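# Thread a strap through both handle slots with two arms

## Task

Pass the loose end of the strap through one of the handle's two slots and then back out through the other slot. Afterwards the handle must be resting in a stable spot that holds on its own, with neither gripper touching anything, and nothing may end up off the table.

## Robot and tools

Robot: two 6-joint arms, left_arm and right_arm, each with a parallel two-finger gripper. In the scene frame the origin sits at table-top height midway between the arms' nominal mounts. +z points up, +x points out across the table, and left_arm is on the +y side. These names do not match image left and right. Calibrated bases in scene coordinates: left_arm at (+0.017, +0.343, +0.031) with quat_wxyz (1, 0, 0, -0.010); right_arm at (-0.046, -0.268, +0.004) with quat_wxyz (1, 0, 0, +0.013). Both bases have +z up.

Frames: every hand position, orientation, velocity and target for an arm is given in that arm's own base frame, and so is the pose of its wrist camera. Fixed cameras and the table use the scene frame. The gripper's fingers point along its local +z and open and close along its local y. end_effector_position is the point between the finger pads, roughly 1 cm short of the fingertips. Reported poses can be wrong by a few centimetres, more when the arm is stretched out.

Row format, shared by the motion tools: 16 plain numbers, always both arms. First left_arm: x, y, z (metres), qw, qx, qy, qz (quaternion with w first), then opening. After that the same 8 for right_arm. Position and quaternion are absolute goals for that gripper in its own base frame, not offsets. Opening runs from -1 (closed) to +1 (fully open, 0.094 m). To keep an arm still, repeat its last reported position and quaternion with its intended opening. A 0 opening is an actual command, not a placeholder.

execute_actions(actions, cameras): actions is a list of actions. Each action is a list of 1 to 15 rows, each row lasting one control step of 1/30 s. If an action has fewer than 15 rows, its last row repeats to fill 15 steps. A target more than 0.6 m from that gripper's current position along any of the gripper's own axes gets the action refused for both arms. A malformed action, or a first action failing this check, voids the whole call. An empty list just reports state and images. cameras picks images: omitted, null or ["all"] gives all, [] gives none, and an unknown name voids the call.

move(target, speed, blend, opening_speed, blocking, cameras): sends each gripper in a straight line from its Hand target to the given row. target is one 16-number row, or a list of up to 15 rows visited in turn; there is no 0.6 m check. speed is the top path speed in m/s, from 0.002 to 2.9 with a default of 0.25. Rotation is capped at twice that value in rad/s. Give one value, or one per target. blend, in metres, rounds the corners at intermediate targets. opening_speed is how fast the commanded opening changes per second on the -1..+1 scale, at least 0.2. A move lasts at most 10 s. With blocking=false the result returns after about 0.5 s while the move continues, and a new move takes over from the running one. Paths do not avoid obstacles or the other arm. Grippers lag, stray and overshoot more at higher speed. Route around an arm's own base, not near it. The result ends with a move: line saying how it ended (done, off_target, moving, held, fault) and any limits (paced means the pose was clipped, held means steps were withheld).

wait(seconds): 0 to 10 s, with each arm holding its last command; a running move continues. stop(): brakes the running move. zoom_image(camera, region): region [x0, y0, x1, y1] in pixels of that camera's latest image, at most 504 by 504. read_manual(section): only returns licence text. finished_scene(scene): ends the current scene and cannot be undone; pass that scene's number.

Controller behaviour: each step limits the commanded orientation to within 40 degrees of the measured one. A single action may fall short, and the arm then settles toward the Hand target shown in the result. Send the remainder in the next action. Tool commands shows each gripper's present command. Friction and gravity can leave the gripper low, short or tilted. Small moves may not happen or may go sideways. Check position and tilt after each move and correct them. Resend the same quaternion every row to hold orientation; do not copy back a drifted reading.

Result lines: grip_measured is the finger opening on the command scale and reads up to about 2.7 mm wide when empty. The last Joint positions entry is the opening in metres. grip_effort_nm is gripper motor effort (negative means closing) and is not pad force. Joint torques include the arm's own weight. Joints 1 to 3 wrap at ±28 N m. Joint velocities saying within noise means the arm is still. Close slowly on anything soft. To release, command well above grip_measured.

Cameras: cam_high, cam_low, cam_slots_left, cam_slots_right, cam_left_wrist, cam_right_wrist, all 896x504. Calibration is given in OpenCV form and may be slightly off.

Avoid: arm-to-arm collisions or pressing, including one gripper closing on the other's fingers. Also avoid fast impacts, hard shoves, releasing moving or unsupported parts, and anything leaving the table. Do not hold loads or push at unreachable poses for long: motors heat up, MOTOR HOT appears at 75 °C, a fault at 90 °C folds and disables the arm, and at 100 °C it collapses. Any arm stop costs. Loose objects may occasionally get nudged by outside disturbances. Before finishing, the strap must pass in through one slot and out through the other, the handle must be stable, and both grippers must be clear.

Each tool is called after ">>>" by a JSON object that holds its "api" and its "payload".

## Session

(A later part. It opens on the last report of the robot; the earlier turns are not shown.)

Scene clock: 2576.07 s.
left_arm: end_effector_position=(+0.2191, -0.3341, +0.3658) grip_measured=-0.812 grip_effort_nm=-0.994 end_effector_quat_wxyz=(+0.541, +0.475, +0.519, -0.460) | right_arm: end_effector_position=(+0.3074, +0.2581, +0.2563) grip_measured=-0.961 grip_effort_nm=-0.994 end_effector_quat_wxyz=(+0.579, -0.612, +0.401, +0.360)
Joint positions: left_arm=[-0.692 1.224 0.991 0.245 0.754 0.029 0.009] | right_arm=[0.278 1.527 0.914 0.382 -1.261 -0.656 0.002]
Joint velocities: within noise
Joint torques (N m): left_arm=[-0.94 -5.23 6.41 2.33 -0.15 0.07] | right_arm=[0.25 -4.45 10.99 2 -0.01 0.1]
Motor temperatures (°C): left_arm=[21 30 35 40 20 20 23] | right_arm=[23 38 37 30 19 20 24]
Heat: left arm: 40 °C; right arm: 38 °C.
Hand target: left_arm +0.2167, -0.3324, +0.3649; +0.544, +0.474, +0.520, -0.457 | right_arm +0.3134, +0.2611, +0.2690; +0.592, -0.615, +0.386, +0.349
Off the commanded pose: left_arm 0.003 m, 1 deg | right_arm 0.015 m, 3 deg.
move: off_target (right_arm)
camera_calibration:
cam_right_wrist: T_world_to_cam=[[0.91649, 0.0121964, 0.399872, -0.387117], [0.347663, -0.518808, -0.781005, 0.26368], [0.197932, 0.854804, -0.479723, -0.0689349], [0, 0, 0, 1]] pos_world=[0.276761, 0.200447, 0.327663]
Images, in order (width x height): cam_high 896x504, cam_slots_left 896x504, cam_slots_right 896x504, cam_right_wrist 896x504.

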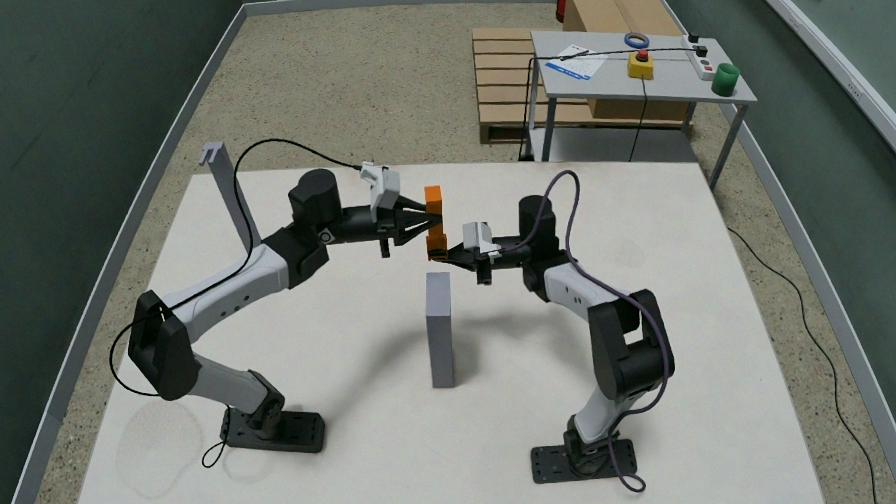

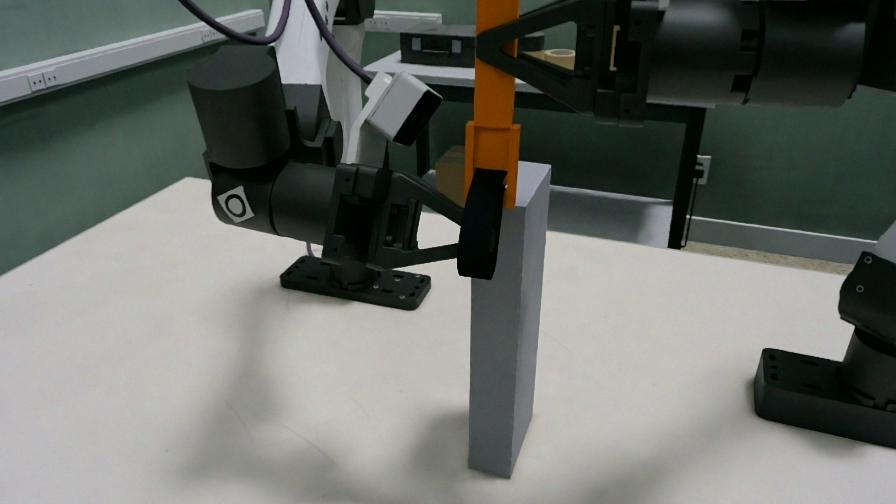

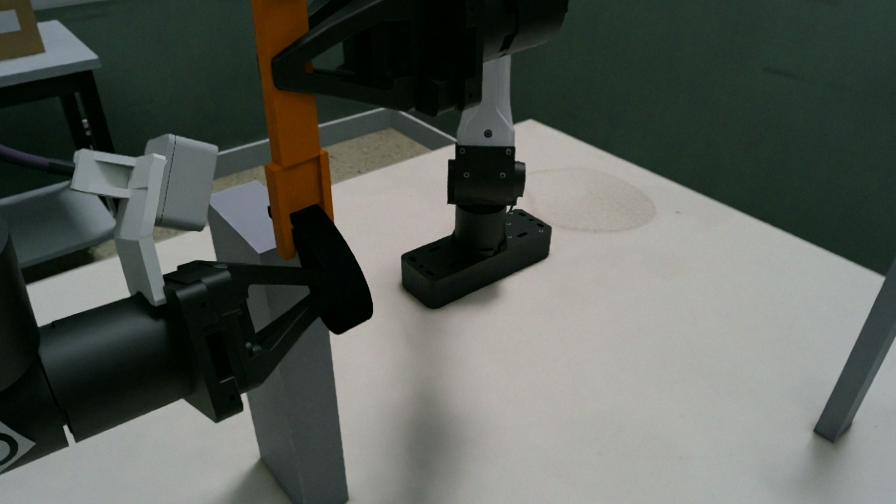

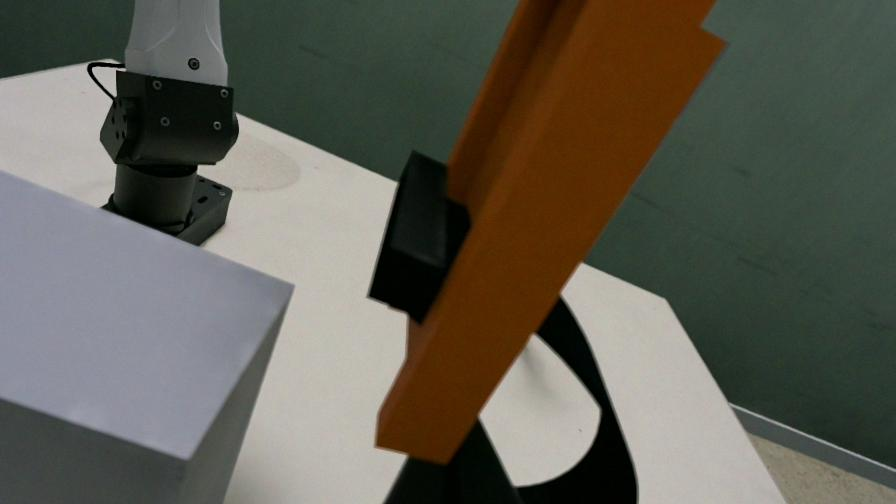

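>>> {"api": "move", "payload": {"target": [[0.2165,-0.3324,0.3650,0.5447,0.4739,0.5202,-0.4567,-0.9,0.324,0.2615,0.277,0.6619,-0.6759,0.2489,0.2081,-1],[0.2165,-0.3324,0.3650,0.5447,0.4739,0.5202,-0.4567,-0.9,0.333,0.2615,0.297,0.7071,-0.7063,0.0075,-0.0357,-1]], "speed": 0.15}}

>>> {"api": "zoom_image", "payload": {"camera": "cam_slots_right", "region": [250, 185, 400, 295]}}

>>> {"api": "zoom_image", "payload": {"camera": "cam_slots_left", "region": [420, 140, 560, 240]}}

Scene clock: 2593.97 s.
left_arm: end_effector_position=(+0.2191, -0.3341, +0.3657) grip_measured=-0.812 grip_effort_nm=-0.994 end_effector_quat_wxyz=(+0.541, +0.475, +0.520, -0.460) | right_arm: end_effector_position=(+0.3258, +0.2614, +0.2847) grip_measured=-0.962 grip_effort_nm=-1.018 end_effector_quat_wxyz=(+0.702, -0.712, +0.024, -0.015)
Joint positions: left_arm=[-0.692 1.224 0.991 0.245 0.754 0.029 0.009] | right_arm=[0.276 1.564 0.972 0.549 -1.24 -1.6 0.002]
Joint velocities: within noise
Joint torques (N m): left_arm=[-0.98 -5.39 6.46 2.33 -0.17 0.09] | right_arm=[-0.58 -4.59 10.95 1.91 0.09 0.01]
Motor temperatures (°C): left_arm=[21 30 35 40 20 20 23] | right_arm=[23 37 38 31 19 20 25]
Heat: left arm: 40 °C; right arm: 38 °C.
Hand target: left_arm +0.2166, -0.3324, +0.3649; +0.544, +0.474, +0.520, -0.457 | right_arm +0.3324, +0.2612, +0.2969; +0.707, -0.706, +0.008, -0.036
Off the commanded pose: left_arm 0.003 m, 1 deg | right_arm 0.014 m, 3 deg.
move: off_target (right_arm)
camera_calibration:
cam_left_wrist: T_world_to_cam=[[-0.991289, -0.127516, -0.0329489, 0.188198], [-0.0245645, 0.424792, -0.904958, 0.517773], [0.129393, -0.896265, -0.424224, -0.0850462], [0, 0, 0, 1]] pos_world=[0.210282, -0.272172, 0.438685]
cam_right_wrist: T_world_to_cam=[[0.0365282, 0.0184015, 0.999163, -0.300925], [0.864266, -0.502538, -0.0223413, -0.107344], [0.501707, 0.864359, -0.0342606, -0.289974], [0, 0, 0, 1]] pos_world=[0.249247, 0.202235, 0.288341]

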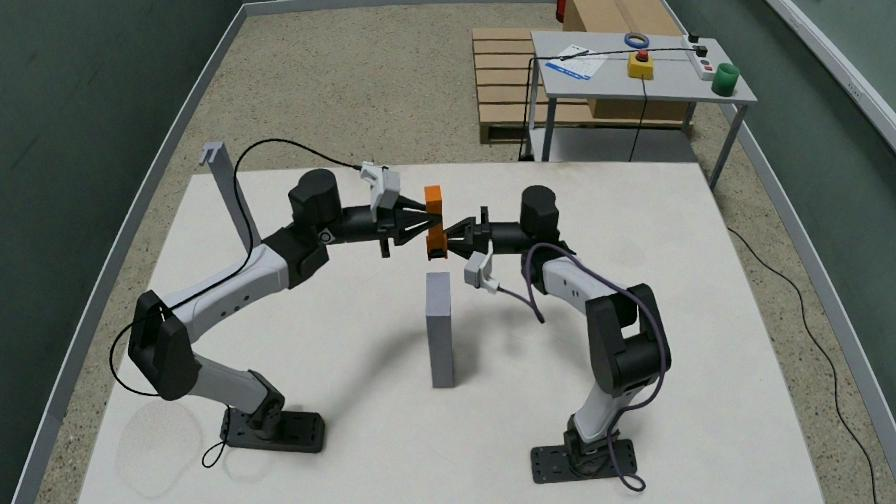

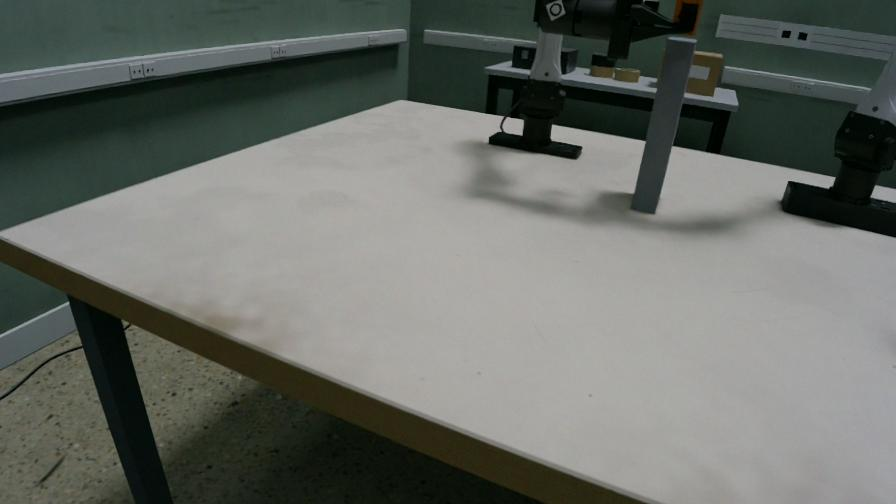

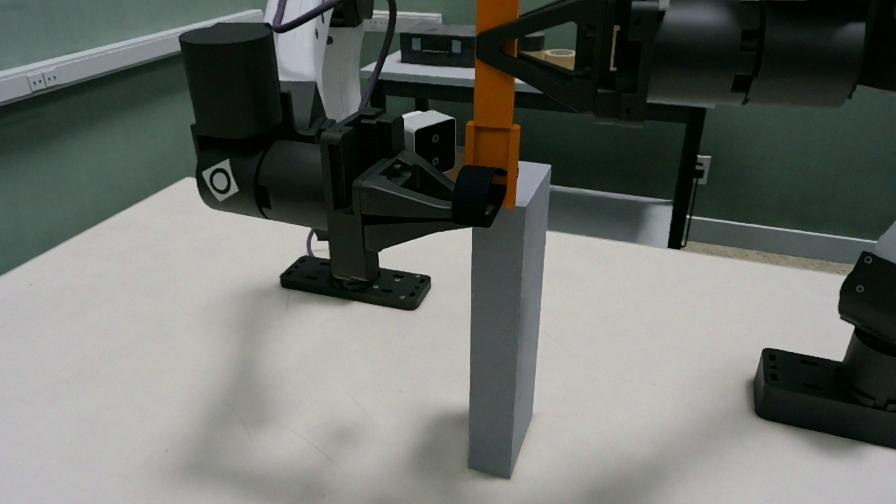

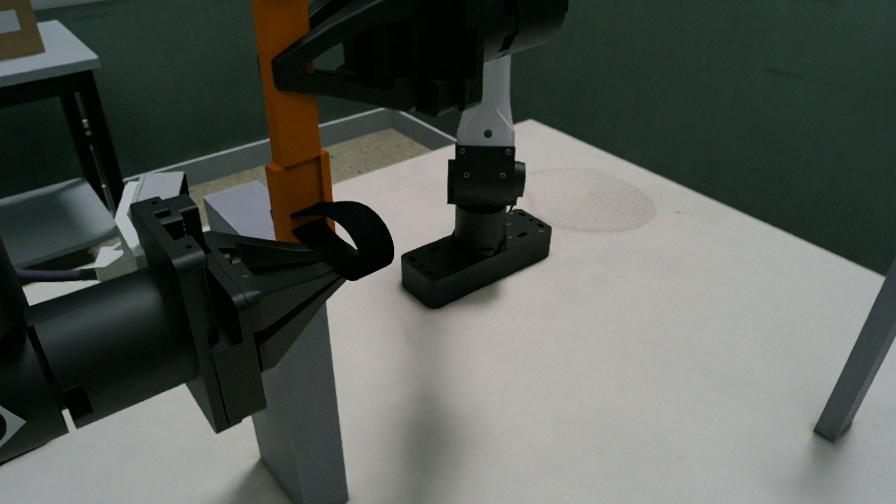

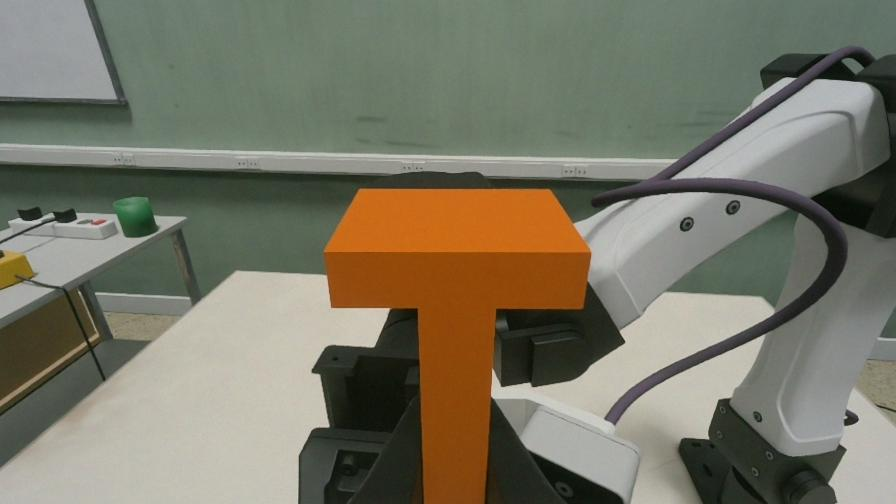

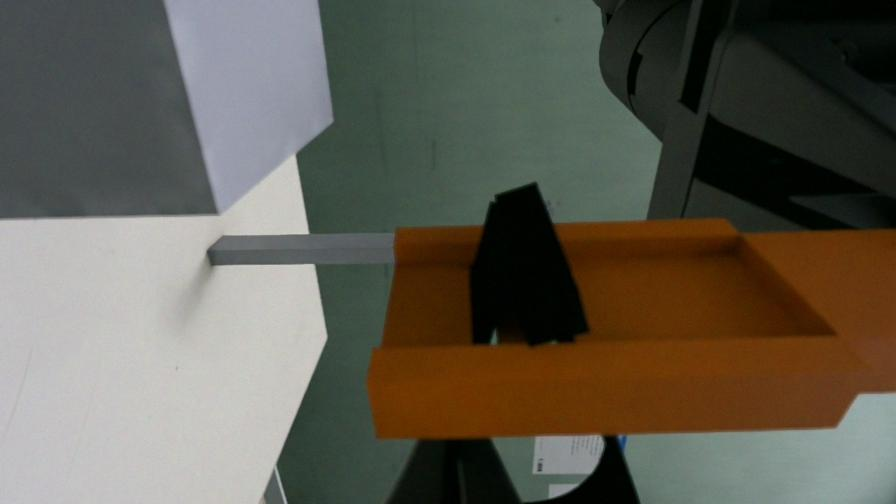

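Scaled by 3.360 from the camera's 896x504 image, which has a finer 1280x720 frame.

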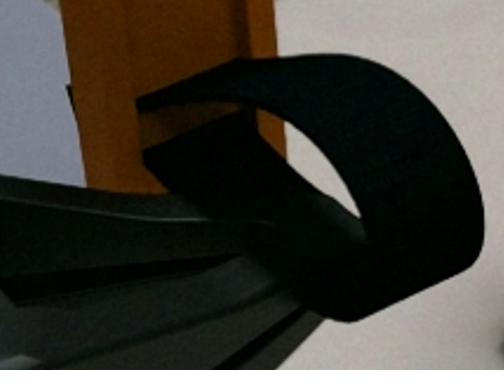

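Scaled by 3.600 from the camera's 896x504 image, which has a finer 1280x720 frame.

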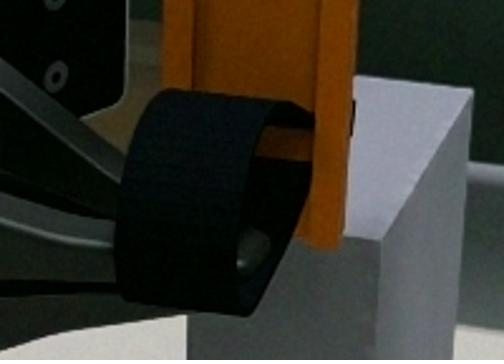

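>>> {"api": "move", "payload": {"target": [[0.2165,-0.3324,0.3650,0.5447,0.4739,0.5202,-0.4567,-0.9,0.312,0.2608,0.3015,0.7071,-0.7063,0.0075,-0.0357,-1]], "speed": 0.06, "cameras": ["cam_right_wrist","cam_slots_right","cam_slots_left","cam_high"]}}

>>> {"api": "zoom_image", "payload": {"camera": "cam_slots_right", "region": [250, 185, 400, 295]}}

>>> {"api": "zoom_image", "payload": {"camera": "cam_right_wrist", "region": [350, 150, 650, 460]}}

Scene clock: 2601.17 s.
left_arm: end_effector_position=(+0.2191, -0.3341, +0.3657) grip_measured=-0.812 grip_effort_nm=-0.999 end_effector_quat_wxyz=(+0.541, +0.475, +0.520, -0.460) | right_arm: end_effector_position=(+0.3185, +0.2609, +0.2945) grip_measured=-0.962 grip_effort_nm=-1.018 end_effector_quat_wxyz=(+0.705, -0.709, +0.016, -0.026)
Joint positions: left_arm=[-0.692 1.224 0.991 0.245 0.754 0.029 0.009] | right_arm=[0.282 1.525 0.959 0.549 -1.229 -1.601 0.002]
Joint velocities: within noise
Joint torques (N m): left_arm=[-0.91 -5.23 6.37 2.28 -0.15 0.03] | right_arm=[0.35 -7.58 6.19 1.68 0.14 0.02]
Motor temperatures (°C): left_arm=[21 29 35 40 20 20 23] | right_arm=[23 36 39 31 19 20 25]
Heat: left arm: 40 °C; right arm: 39 °C.
Hand target: left_arm +0.2166, -0.3324, +0.3649; +0.544, +0.474, +0.520, -0.457 | right_arm +0.3121, +0.2609, +0.3014; +0.707, -0.706, +0.007, -0.036
Off the commanded pose: left_arm 0.003 m, 1 deg | right_arm 0.010 m, 1 deg.
move: done
camera_calibration:
cam_right_wrist: T_world_to_cam=[[0.00817111, 0.0110042, 0.999906, -0.299671], [0.861949, -0.506993, -0.00146419, -0.105259], [0.506929, 0.86188, -0.0136277, -0.292618], [0, 0, 0, 1]] pos_world=[0.241513, 0.202133, 0.295501]
Images, in order (width x height): cam_high 896x504, cam_slots_left 896x504, cam_slots_right 896x504, cam_right_wrist 896x504.

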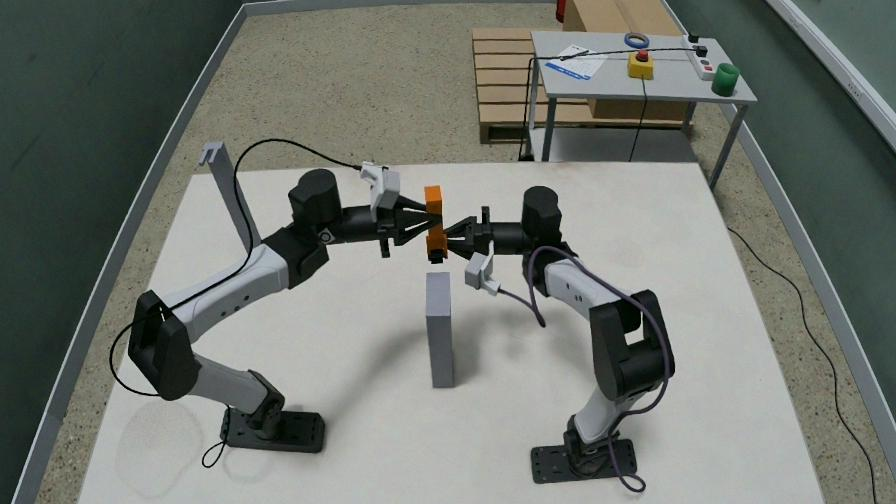

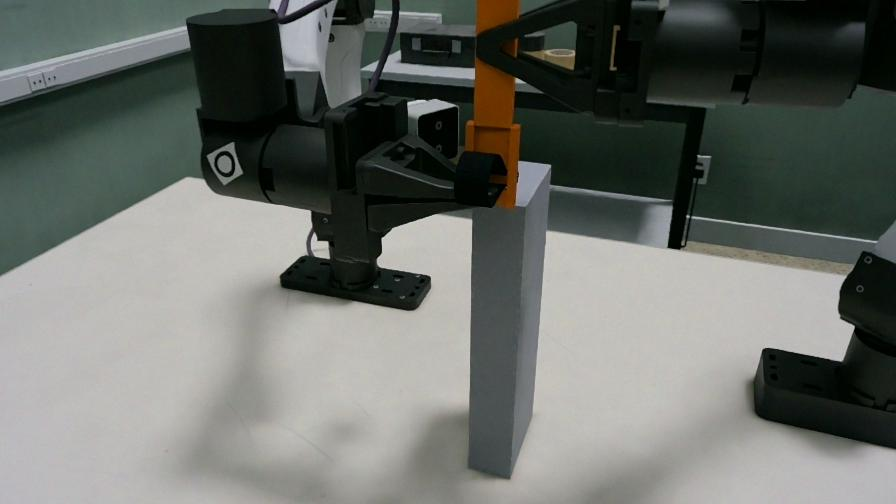

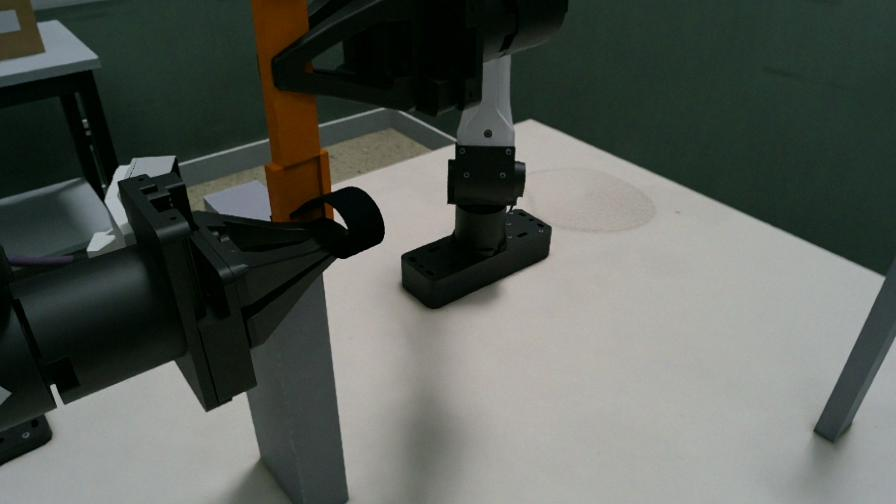

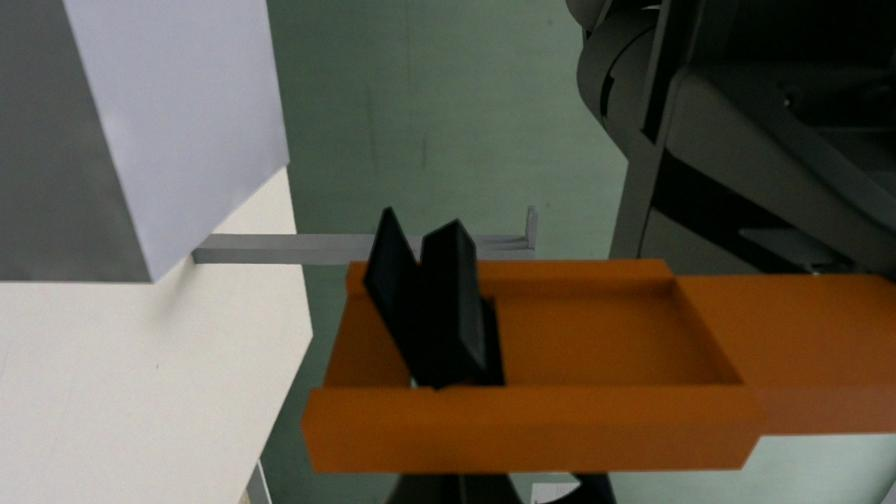

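Scaled by 3.360 from the camera's 896x504 image, which has a finer 1280x720 frame.

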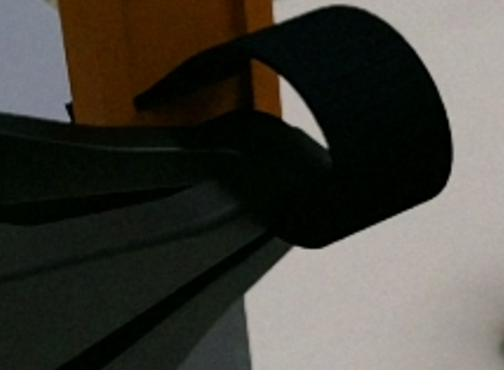

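Scaled by 1.626 from the camera's 896x504 image, which has a finer 1280x720 frame.

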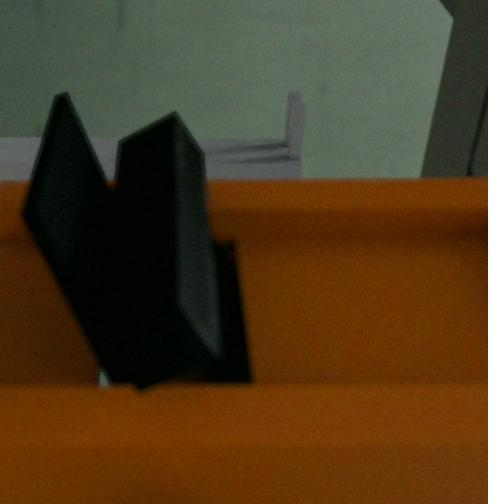

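>>> {"api": "execute_actions", "payload": {"actions": [], "cameras": ["cam_right_wrist"]}}

Scene clock: 2620.80 s.
left_arm: end_effector_position=(+0.2191, -0.3341, +0.3657) grip_measured=-0.812 grip_effort_nm=-0.994 end_effector_quat_wxyz=(+0.541, +0.475, +0.520, -0.460) | right_arm: end_effector_position=(+0.3186, +0.2609, +0.2945) grip_measured=-0.962 grip_effort_nm=-1.018 end_effector_quat_wxyz=(+0.705, -0.709, +0.016, -0.027)
Joint positions: left_arm=[-0.692 1.224 0.991 0.245 0.754 0.029 0.009] | right_arm=[0.282 1.525 0.959 0.549 -1.228 -1.601 0.002]
Joint velocities: within noise
Joint torques (N m): left_arm=[-0.99 -5.15 6.38 2.35 -0.12 0.05] | right_arm=[0.38 -7.57 6.11 1.71 0.15 0.02]
Motor temperatures (°C): left_arm=[21 29 35 40 20 20 23] | right_arm=[23 36 37 31 19 20 25]
Heat: left arm: 40 °C; right arm: 37 °C.
Hand target: left_arm +0.2166, -0.3324, +0.3649; +0.544, +0.474, +0.520, -0.457 | right_arm +0.3121, +0.2609, +0.3014; +0.707, -0.706, +0.007, -0.036
Tool commands: left_gripper/opening=-0.9 right_gripper/opening=-1.0
Off the commanded pose: left_arm 0.003 m, 1 deg | right_arm 0.010 m, 1 deg.
camera_calibration:
cam_right_wrist: T_world_to_cam=[[0.00817845, 0.0109985, 0.999906, -0.299673], [0.86154, -0.507687, -0.00146239, -0.105054], [0.507624, 0.861471, -0.0136278, -0.29284], [0, 0, 0, 1]] pos_world=[0.241612, 0.202234, 0.295501]
Images, in order (width x height): cam_right_wrist 896x504.

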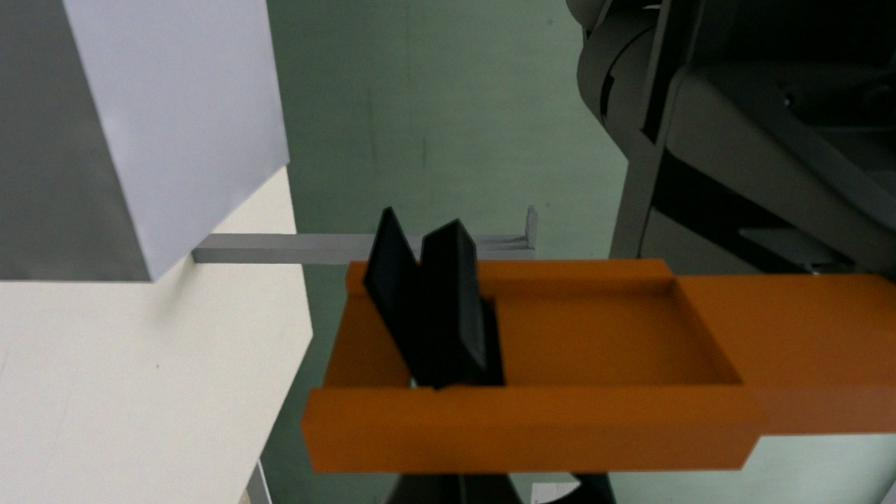

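>>> {"api": "move", "payload": {"target": [0.2165,-0.3324,0.3650,0.5447,0.4739,0.5202,-0.4567,-0.9,0.3110,0.2608,0.2910,0.7071,-0.7063,0.0075,-0.0357,-1.0], "speed": 0.03, "cameras": ["cam_right_wrist"]}}

Scene clock: 2624.97 s.
left_arm: end_effector_position=(+0.2191, -0.3341, +0.3655) grip_measured=-0.812 grip_effort_nm=-0.999 end_effector_quat_wxyz=(+0.541, +0.475, +0.520, -0.460) | right_arm: end_effector_position=(+0.3164, +0.2601, +0.2846) grip_measured=-0.962 grip_effort_nm=-1.013 end_effector_quat_wxyz=(+0.703, -0.710, +0.022, -0.023)
Joint positions: left_arm=[-0.692 1.224 0.991 0.244 0.754 0.029 0.009] | right_arm=[0.282 1.525 0.926 0.568 -1.225 -1.602 0.002]
Joint velocities: within noise
Joint torques (N m): left_arm=[-0.99 -5.14 6.34 2.35 -0.15 0.03] | right_arm=[0.46 -6.83 6.13 1.91 0.09 0]
Motor temperatures (°C): left_arm=[21 29 35 40 20 20 23] | right_arm=[23 36 36 31 19 20 25]
Heat: left arm: 40 °C; right arm: 36 °C.
Hand target: left_arm +0.2166, -0.3324, +0.3649; +0.544, +0.474, +0.520, -0.457 | right_arm +0.3110, +0.2608, +0.2910; +0.707, -0.707, +0.007, -0.035
Off the commanded pose: left_arm 0.003 m, 1 deg | right_arm 0.008 m, 2 deg.
move: done
camera_calibration:
cam_right_wrist: T_world_to_cam=[[0.021012, 0.0150998, 0.999665, -0.294796], [0.859715, -0.51067, -0.0103567, -0.0997143], [0.510342, 0.859644, -0.0237117, -0.28862], [0, 0, 0, 1]] pos_world=[0.239215, 0.201641, 0.286821]
Images, in order (width x height): cam_right_wrist 896x504.

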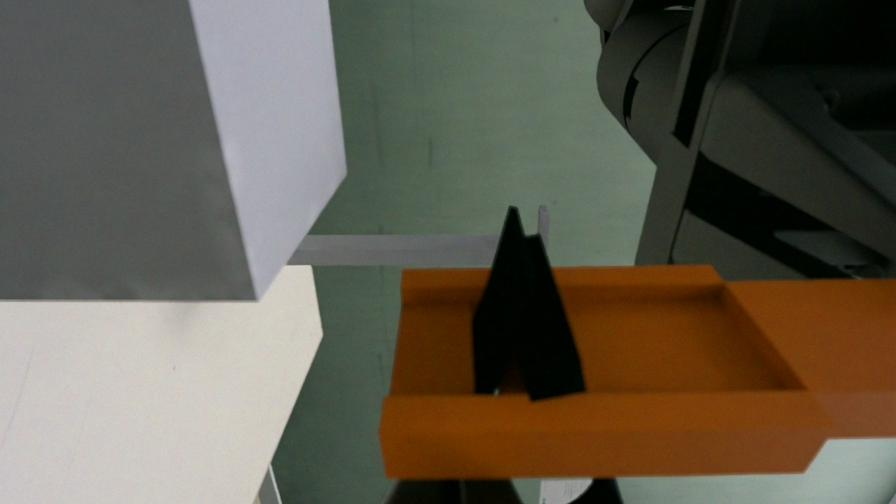

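>>> {"api": "zoom_image", "payload": {"camera": "cam_right_wrist", "region": [370, 190, 670, 480]}}

Scaled by 1.680 from the camera's 896x504 image, which has a finer 1280x720 frame.

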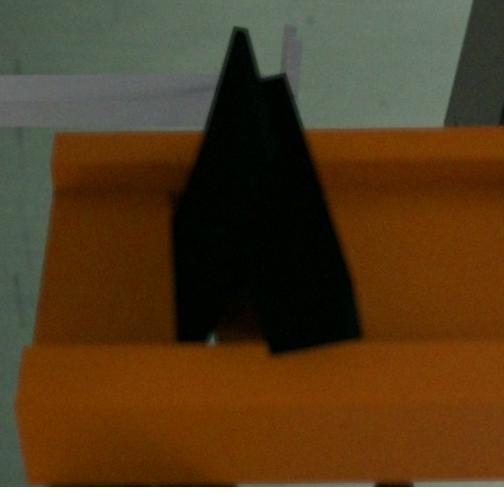

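>>> {"api": "move", "payload": {"target": [[0.2165,-0.3324,0.3650,0.5447,0.4739,0.5202,-0.4567,-0.9,0.3110,0.2608,0.2910,0.7071,-0.7063,0.0075,-0.0357,-0.78],[0.2165,-0.3324,0.3650,0.5447,0.4739,0.5202,-0.4567,-0.9,0.3120,0.200,0.2925,0.7071,-0.7063,0.0075,-0.0357,-0.78],[0.2165,-0.3324,0.3650,0.5447,0.4739,0.5202,-0.4567,-0.9,0.320,0.195,0.285,0.5924,-0.6149,0.3862,0.3494,-0.78]], "speed": [0.05,0.06,0.2], "opening_speed": 0.4, "cameras": ["cam_right_wrist","cam_slots_right","cam_high"]}}

Scene clock: 2652.13 s.
left_arm: end_effector_position=(+0.2191, -0.3341, +0.3655) grip_measured=-0.812 grip_effort_nm=-1.004 end_effector_quat_wxyz=(+0.541, +0.475, +0.520, -0.460) | right_arm: end_effector_position=(+0.3173, +0.1959, +0.2753) grip_measured=-0.781 grip_effort_nm=0.095 end_effector_quat_wxyz=(+0.588, -0.609, +0.400, +0.350)
Joint positions: left_arm=[-0.692 1.224 0.991 0.244 0.754 0.029 0.009] | right_arm=[0.079 1.49 1.022 -0.002 -1.431 -0.919 0.01]
Joint velocities: within noise
Joint torques (N m): left_arm=[-1.01 -5.39 6.31 2.35 -0.16 0.02] | right_arm=[-0.65 -4.03 11 1.43 -0.47 -0.07]
Motor temperatures (°C): left_arm=[21 29 34 39 20 20 23] | right_arm=[23 36 36 32 19 20 25]
Heat: left arm: 39 °C; right arm: 36 °C.
Hand target: left_arm +0.2166, -0.3324, +0.3649; +0.544, +0.474, +0.520, -0.457 | right_arm +0.3198, +0.1949, +0.2848; +0.594, -0.613, +0.386, +0.349
Off the commanded pose: left_arm 0.003 m, 1 deg | right_arm 0.010 m, 2 deg.
move: done
camera_calibration:
cam_right_wrist: T_world_to_cam=[[0.909244, -0.00882207, 0.41617, -0.401078], [0.351065, -0.520956, -0.778048, 0.24136], [0.22367, 0.853538, -0.470579, -0.019019], [0, 0, 0, 1]] pos_world=[0.284199, 0.138433, 0.345756]
Images, in order (width x height): cam_high 896x504, cam_slots_right 896x504, cam_right_wrist 896x504.

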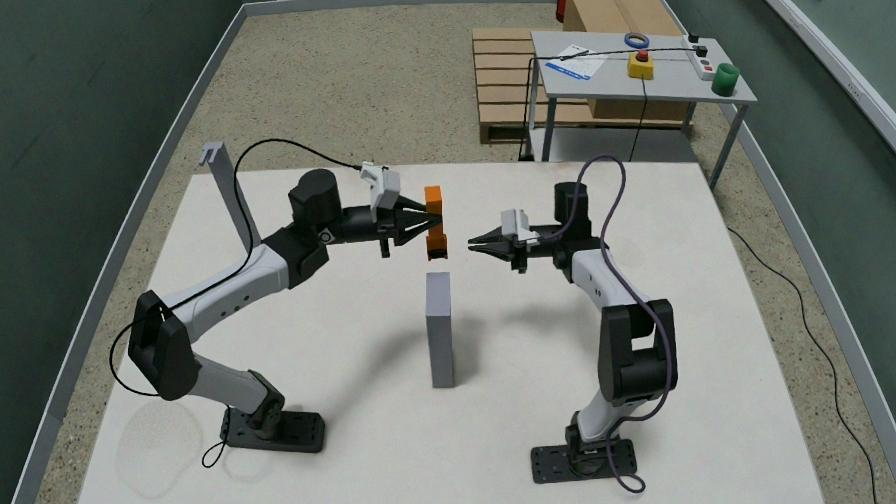

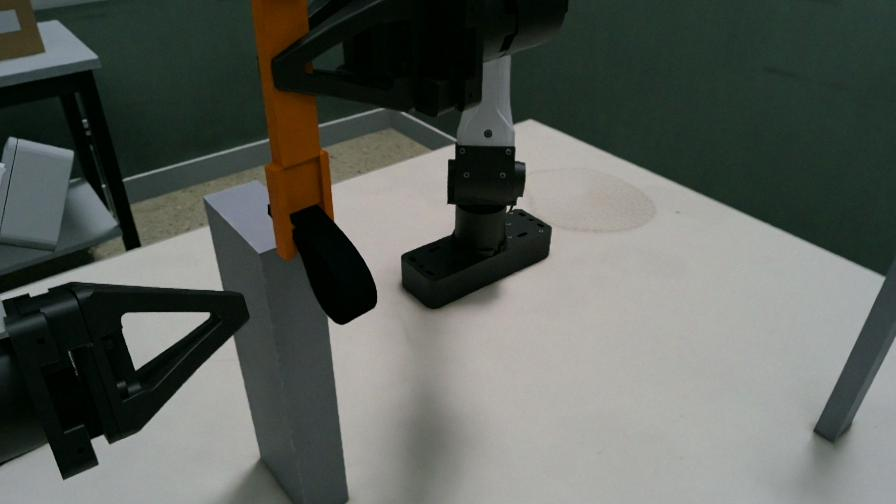

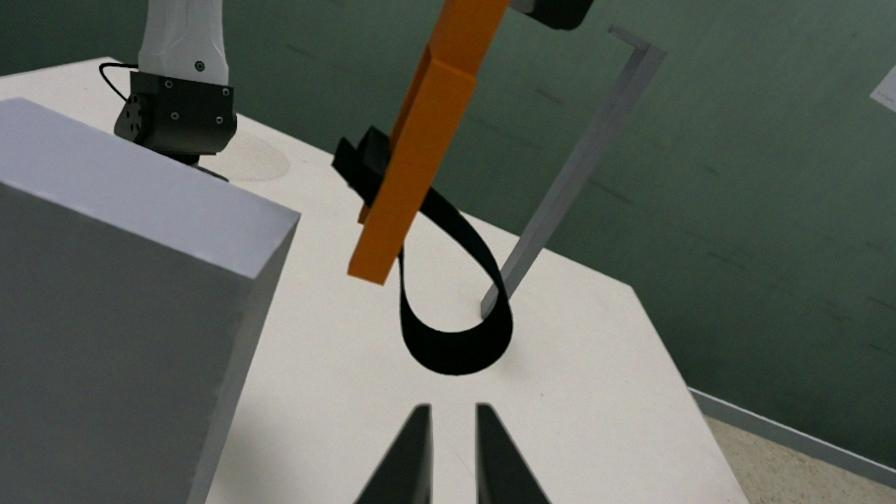

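>>> {"api": "zoom_image", "payload": {"camera": "cam_right_wrist", "region": [310, 100, 550, 390]}}

>>> {"api": "zoom_image", "payload": {"camera": "cam_slots_left", "region": [420, 140, 560, 240]}}

Scaled by 1.738 from the camera's 896x504 image, which has a finer 1280x720 frame.

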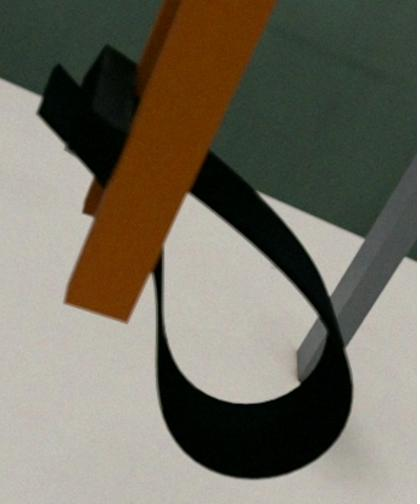

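This scene's latest camera images include none from cam_slots_left. They are from: cam_high, cam_slots_right, cam_right_wrist. cam_slots_left's image comes with the result of a call that names it in "cameras".

>>> {"api": "execute_actions", "payload": {"actions": []}}

>>> {"api": "zoom_image", "payload": {"camera": "cam_high", "region": [180, 120, 280, 190]}}

>>> {"api": "zoom_image", "payload": {"camera": "cam_slots_left", "region": [420, 100, 580, 240]}}

>>> {"api": "zoom_image", "payload": {"camera": "cam_low", "region": [500, 0, 896, 260]}}

Scene clock: 2676.23 s.
left_arm: end_effector_position=(+0.2191, -0.3341, +0.3655) grip_measured=-0.812 grip_effort_nm=-0.999 end_effector_quat_wxyz=(+0.541, +0.475, +0.520, -0.460) | right_arm: end_effector_position=(+0.3171, +0.1959, +0.2752) grip_measured=-0.781 grip_effort_nm=0.095 end_effector_quat_wxyz=(+0.588, -0.609, +0.401, +0.350)
Joint positions: left_arm=[-0.692 1.224 0.991 0.244 0.754 0.029 0.009] | right_arm=[0.079 1.49 1.022 -0.003 -1.432 -0.919 0.01]
Joint velocities: within noise
Joint torques (N m): left_arm=[-1.01 -5.07 6.42 2.35 -0.17 0.06] | right_arm=[-0.57 -4.11 11.02 1.45 -0.46 -0.08]
Motor temperatures (°C): left_arm=[21 29 34 39 20 20 23] | right_arm=[23 34 39 29 19 20 24]
Heat: left arm: 39 °C; right arm: 39 °C.
Hand target: left_arm +0.2166, -0.3324, +0.3649; +0.544, +0.474, +0.520, -0.457 | right_arm +0.3197, +0.1949, +0.2849; +0.594, -0.613, +0.386, +0.349
Tool commands: left_gripper/opening=-0.9 right_gripper/opening=-0.78
Off the commanded pose: left_arm 0.003 m, 1 deg | right_arm 0.010 m, 2 deg.
camera_calibration:
cam_left_wrist: T_world_to_cam=[[-0.991322, -0.127463, -0.0321501, 0.18795], [-0.0253692, 0.425477, -0.904614, 0.517841], [0.128984, -0.895948, -0.425018, -0.0847139], [0, 0, 0, 1]] pos_world=[0.210383, -0.272272, 0.438484]
cam_right_wrist: T_world_to_cam=[[0.909869, -0.0083805, 0.41481, -0.400758], [0.350212, -0.520567, -0.778692, 0.241805], [0.222462, 0.853779, -0.470713, -0.0186414], [0, 0, 0, 1]] pos_world=[0.284102, 0.138433, 0.345755]

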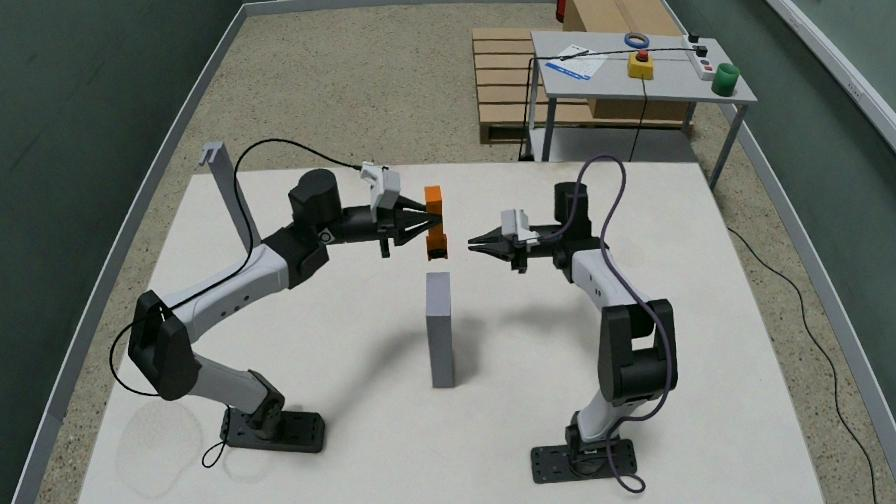

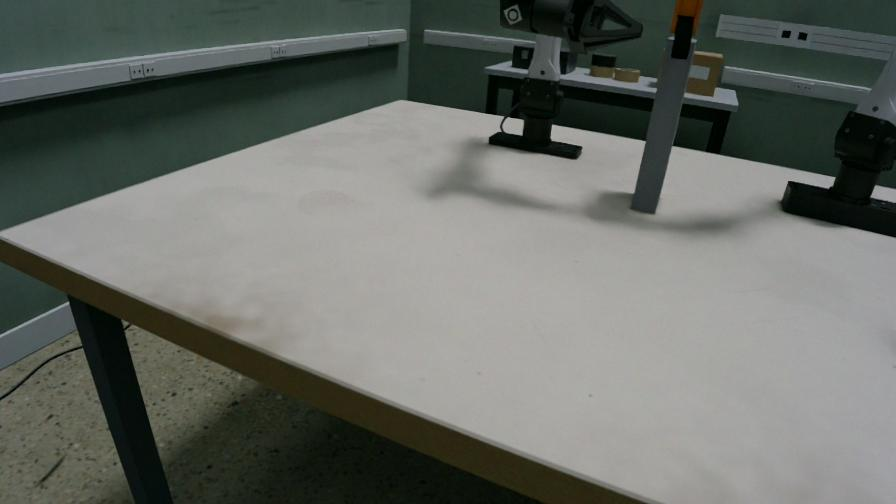

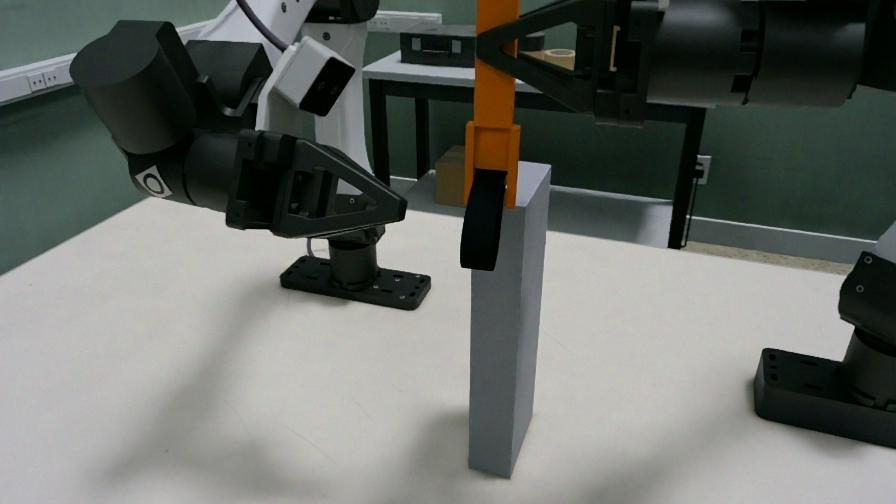

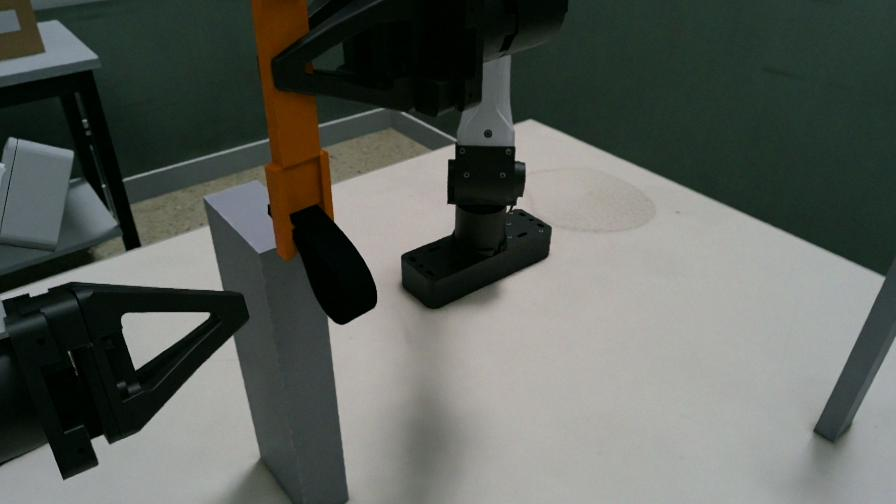

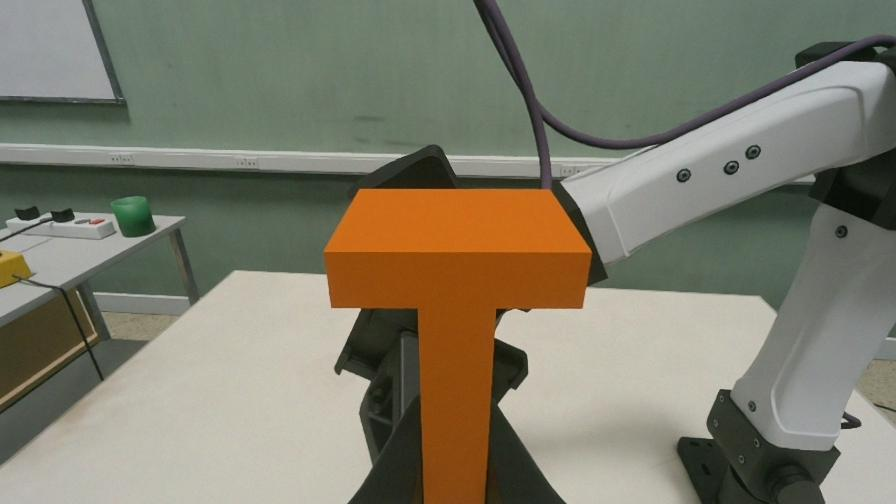

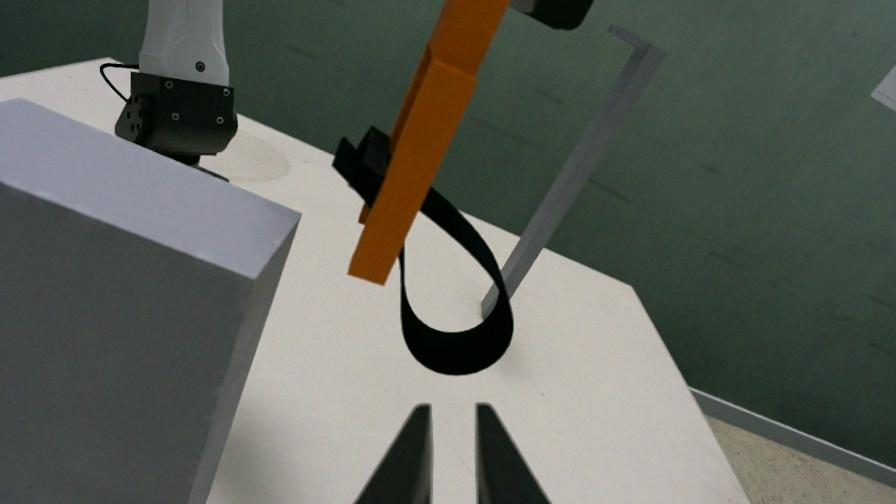

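Scaled by 5.040 from the camera's 896x504 image, which has a finer 1280x720 frame.

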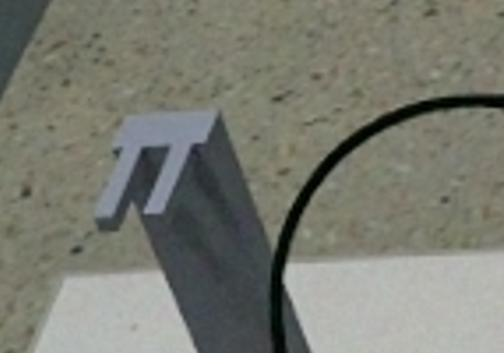

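Scaled by 3.150 from the camera's 896x504 image, which has a finer 1280x720 frame.

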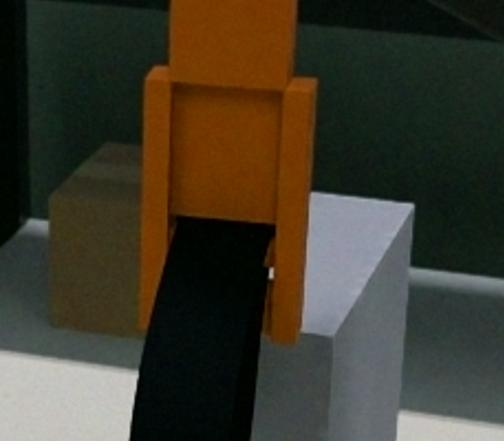

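Scaled by 1.273 from the camera's 896x504 image, which has a finer 1280x720 frame.

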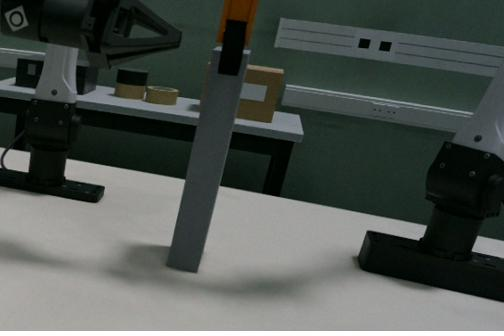

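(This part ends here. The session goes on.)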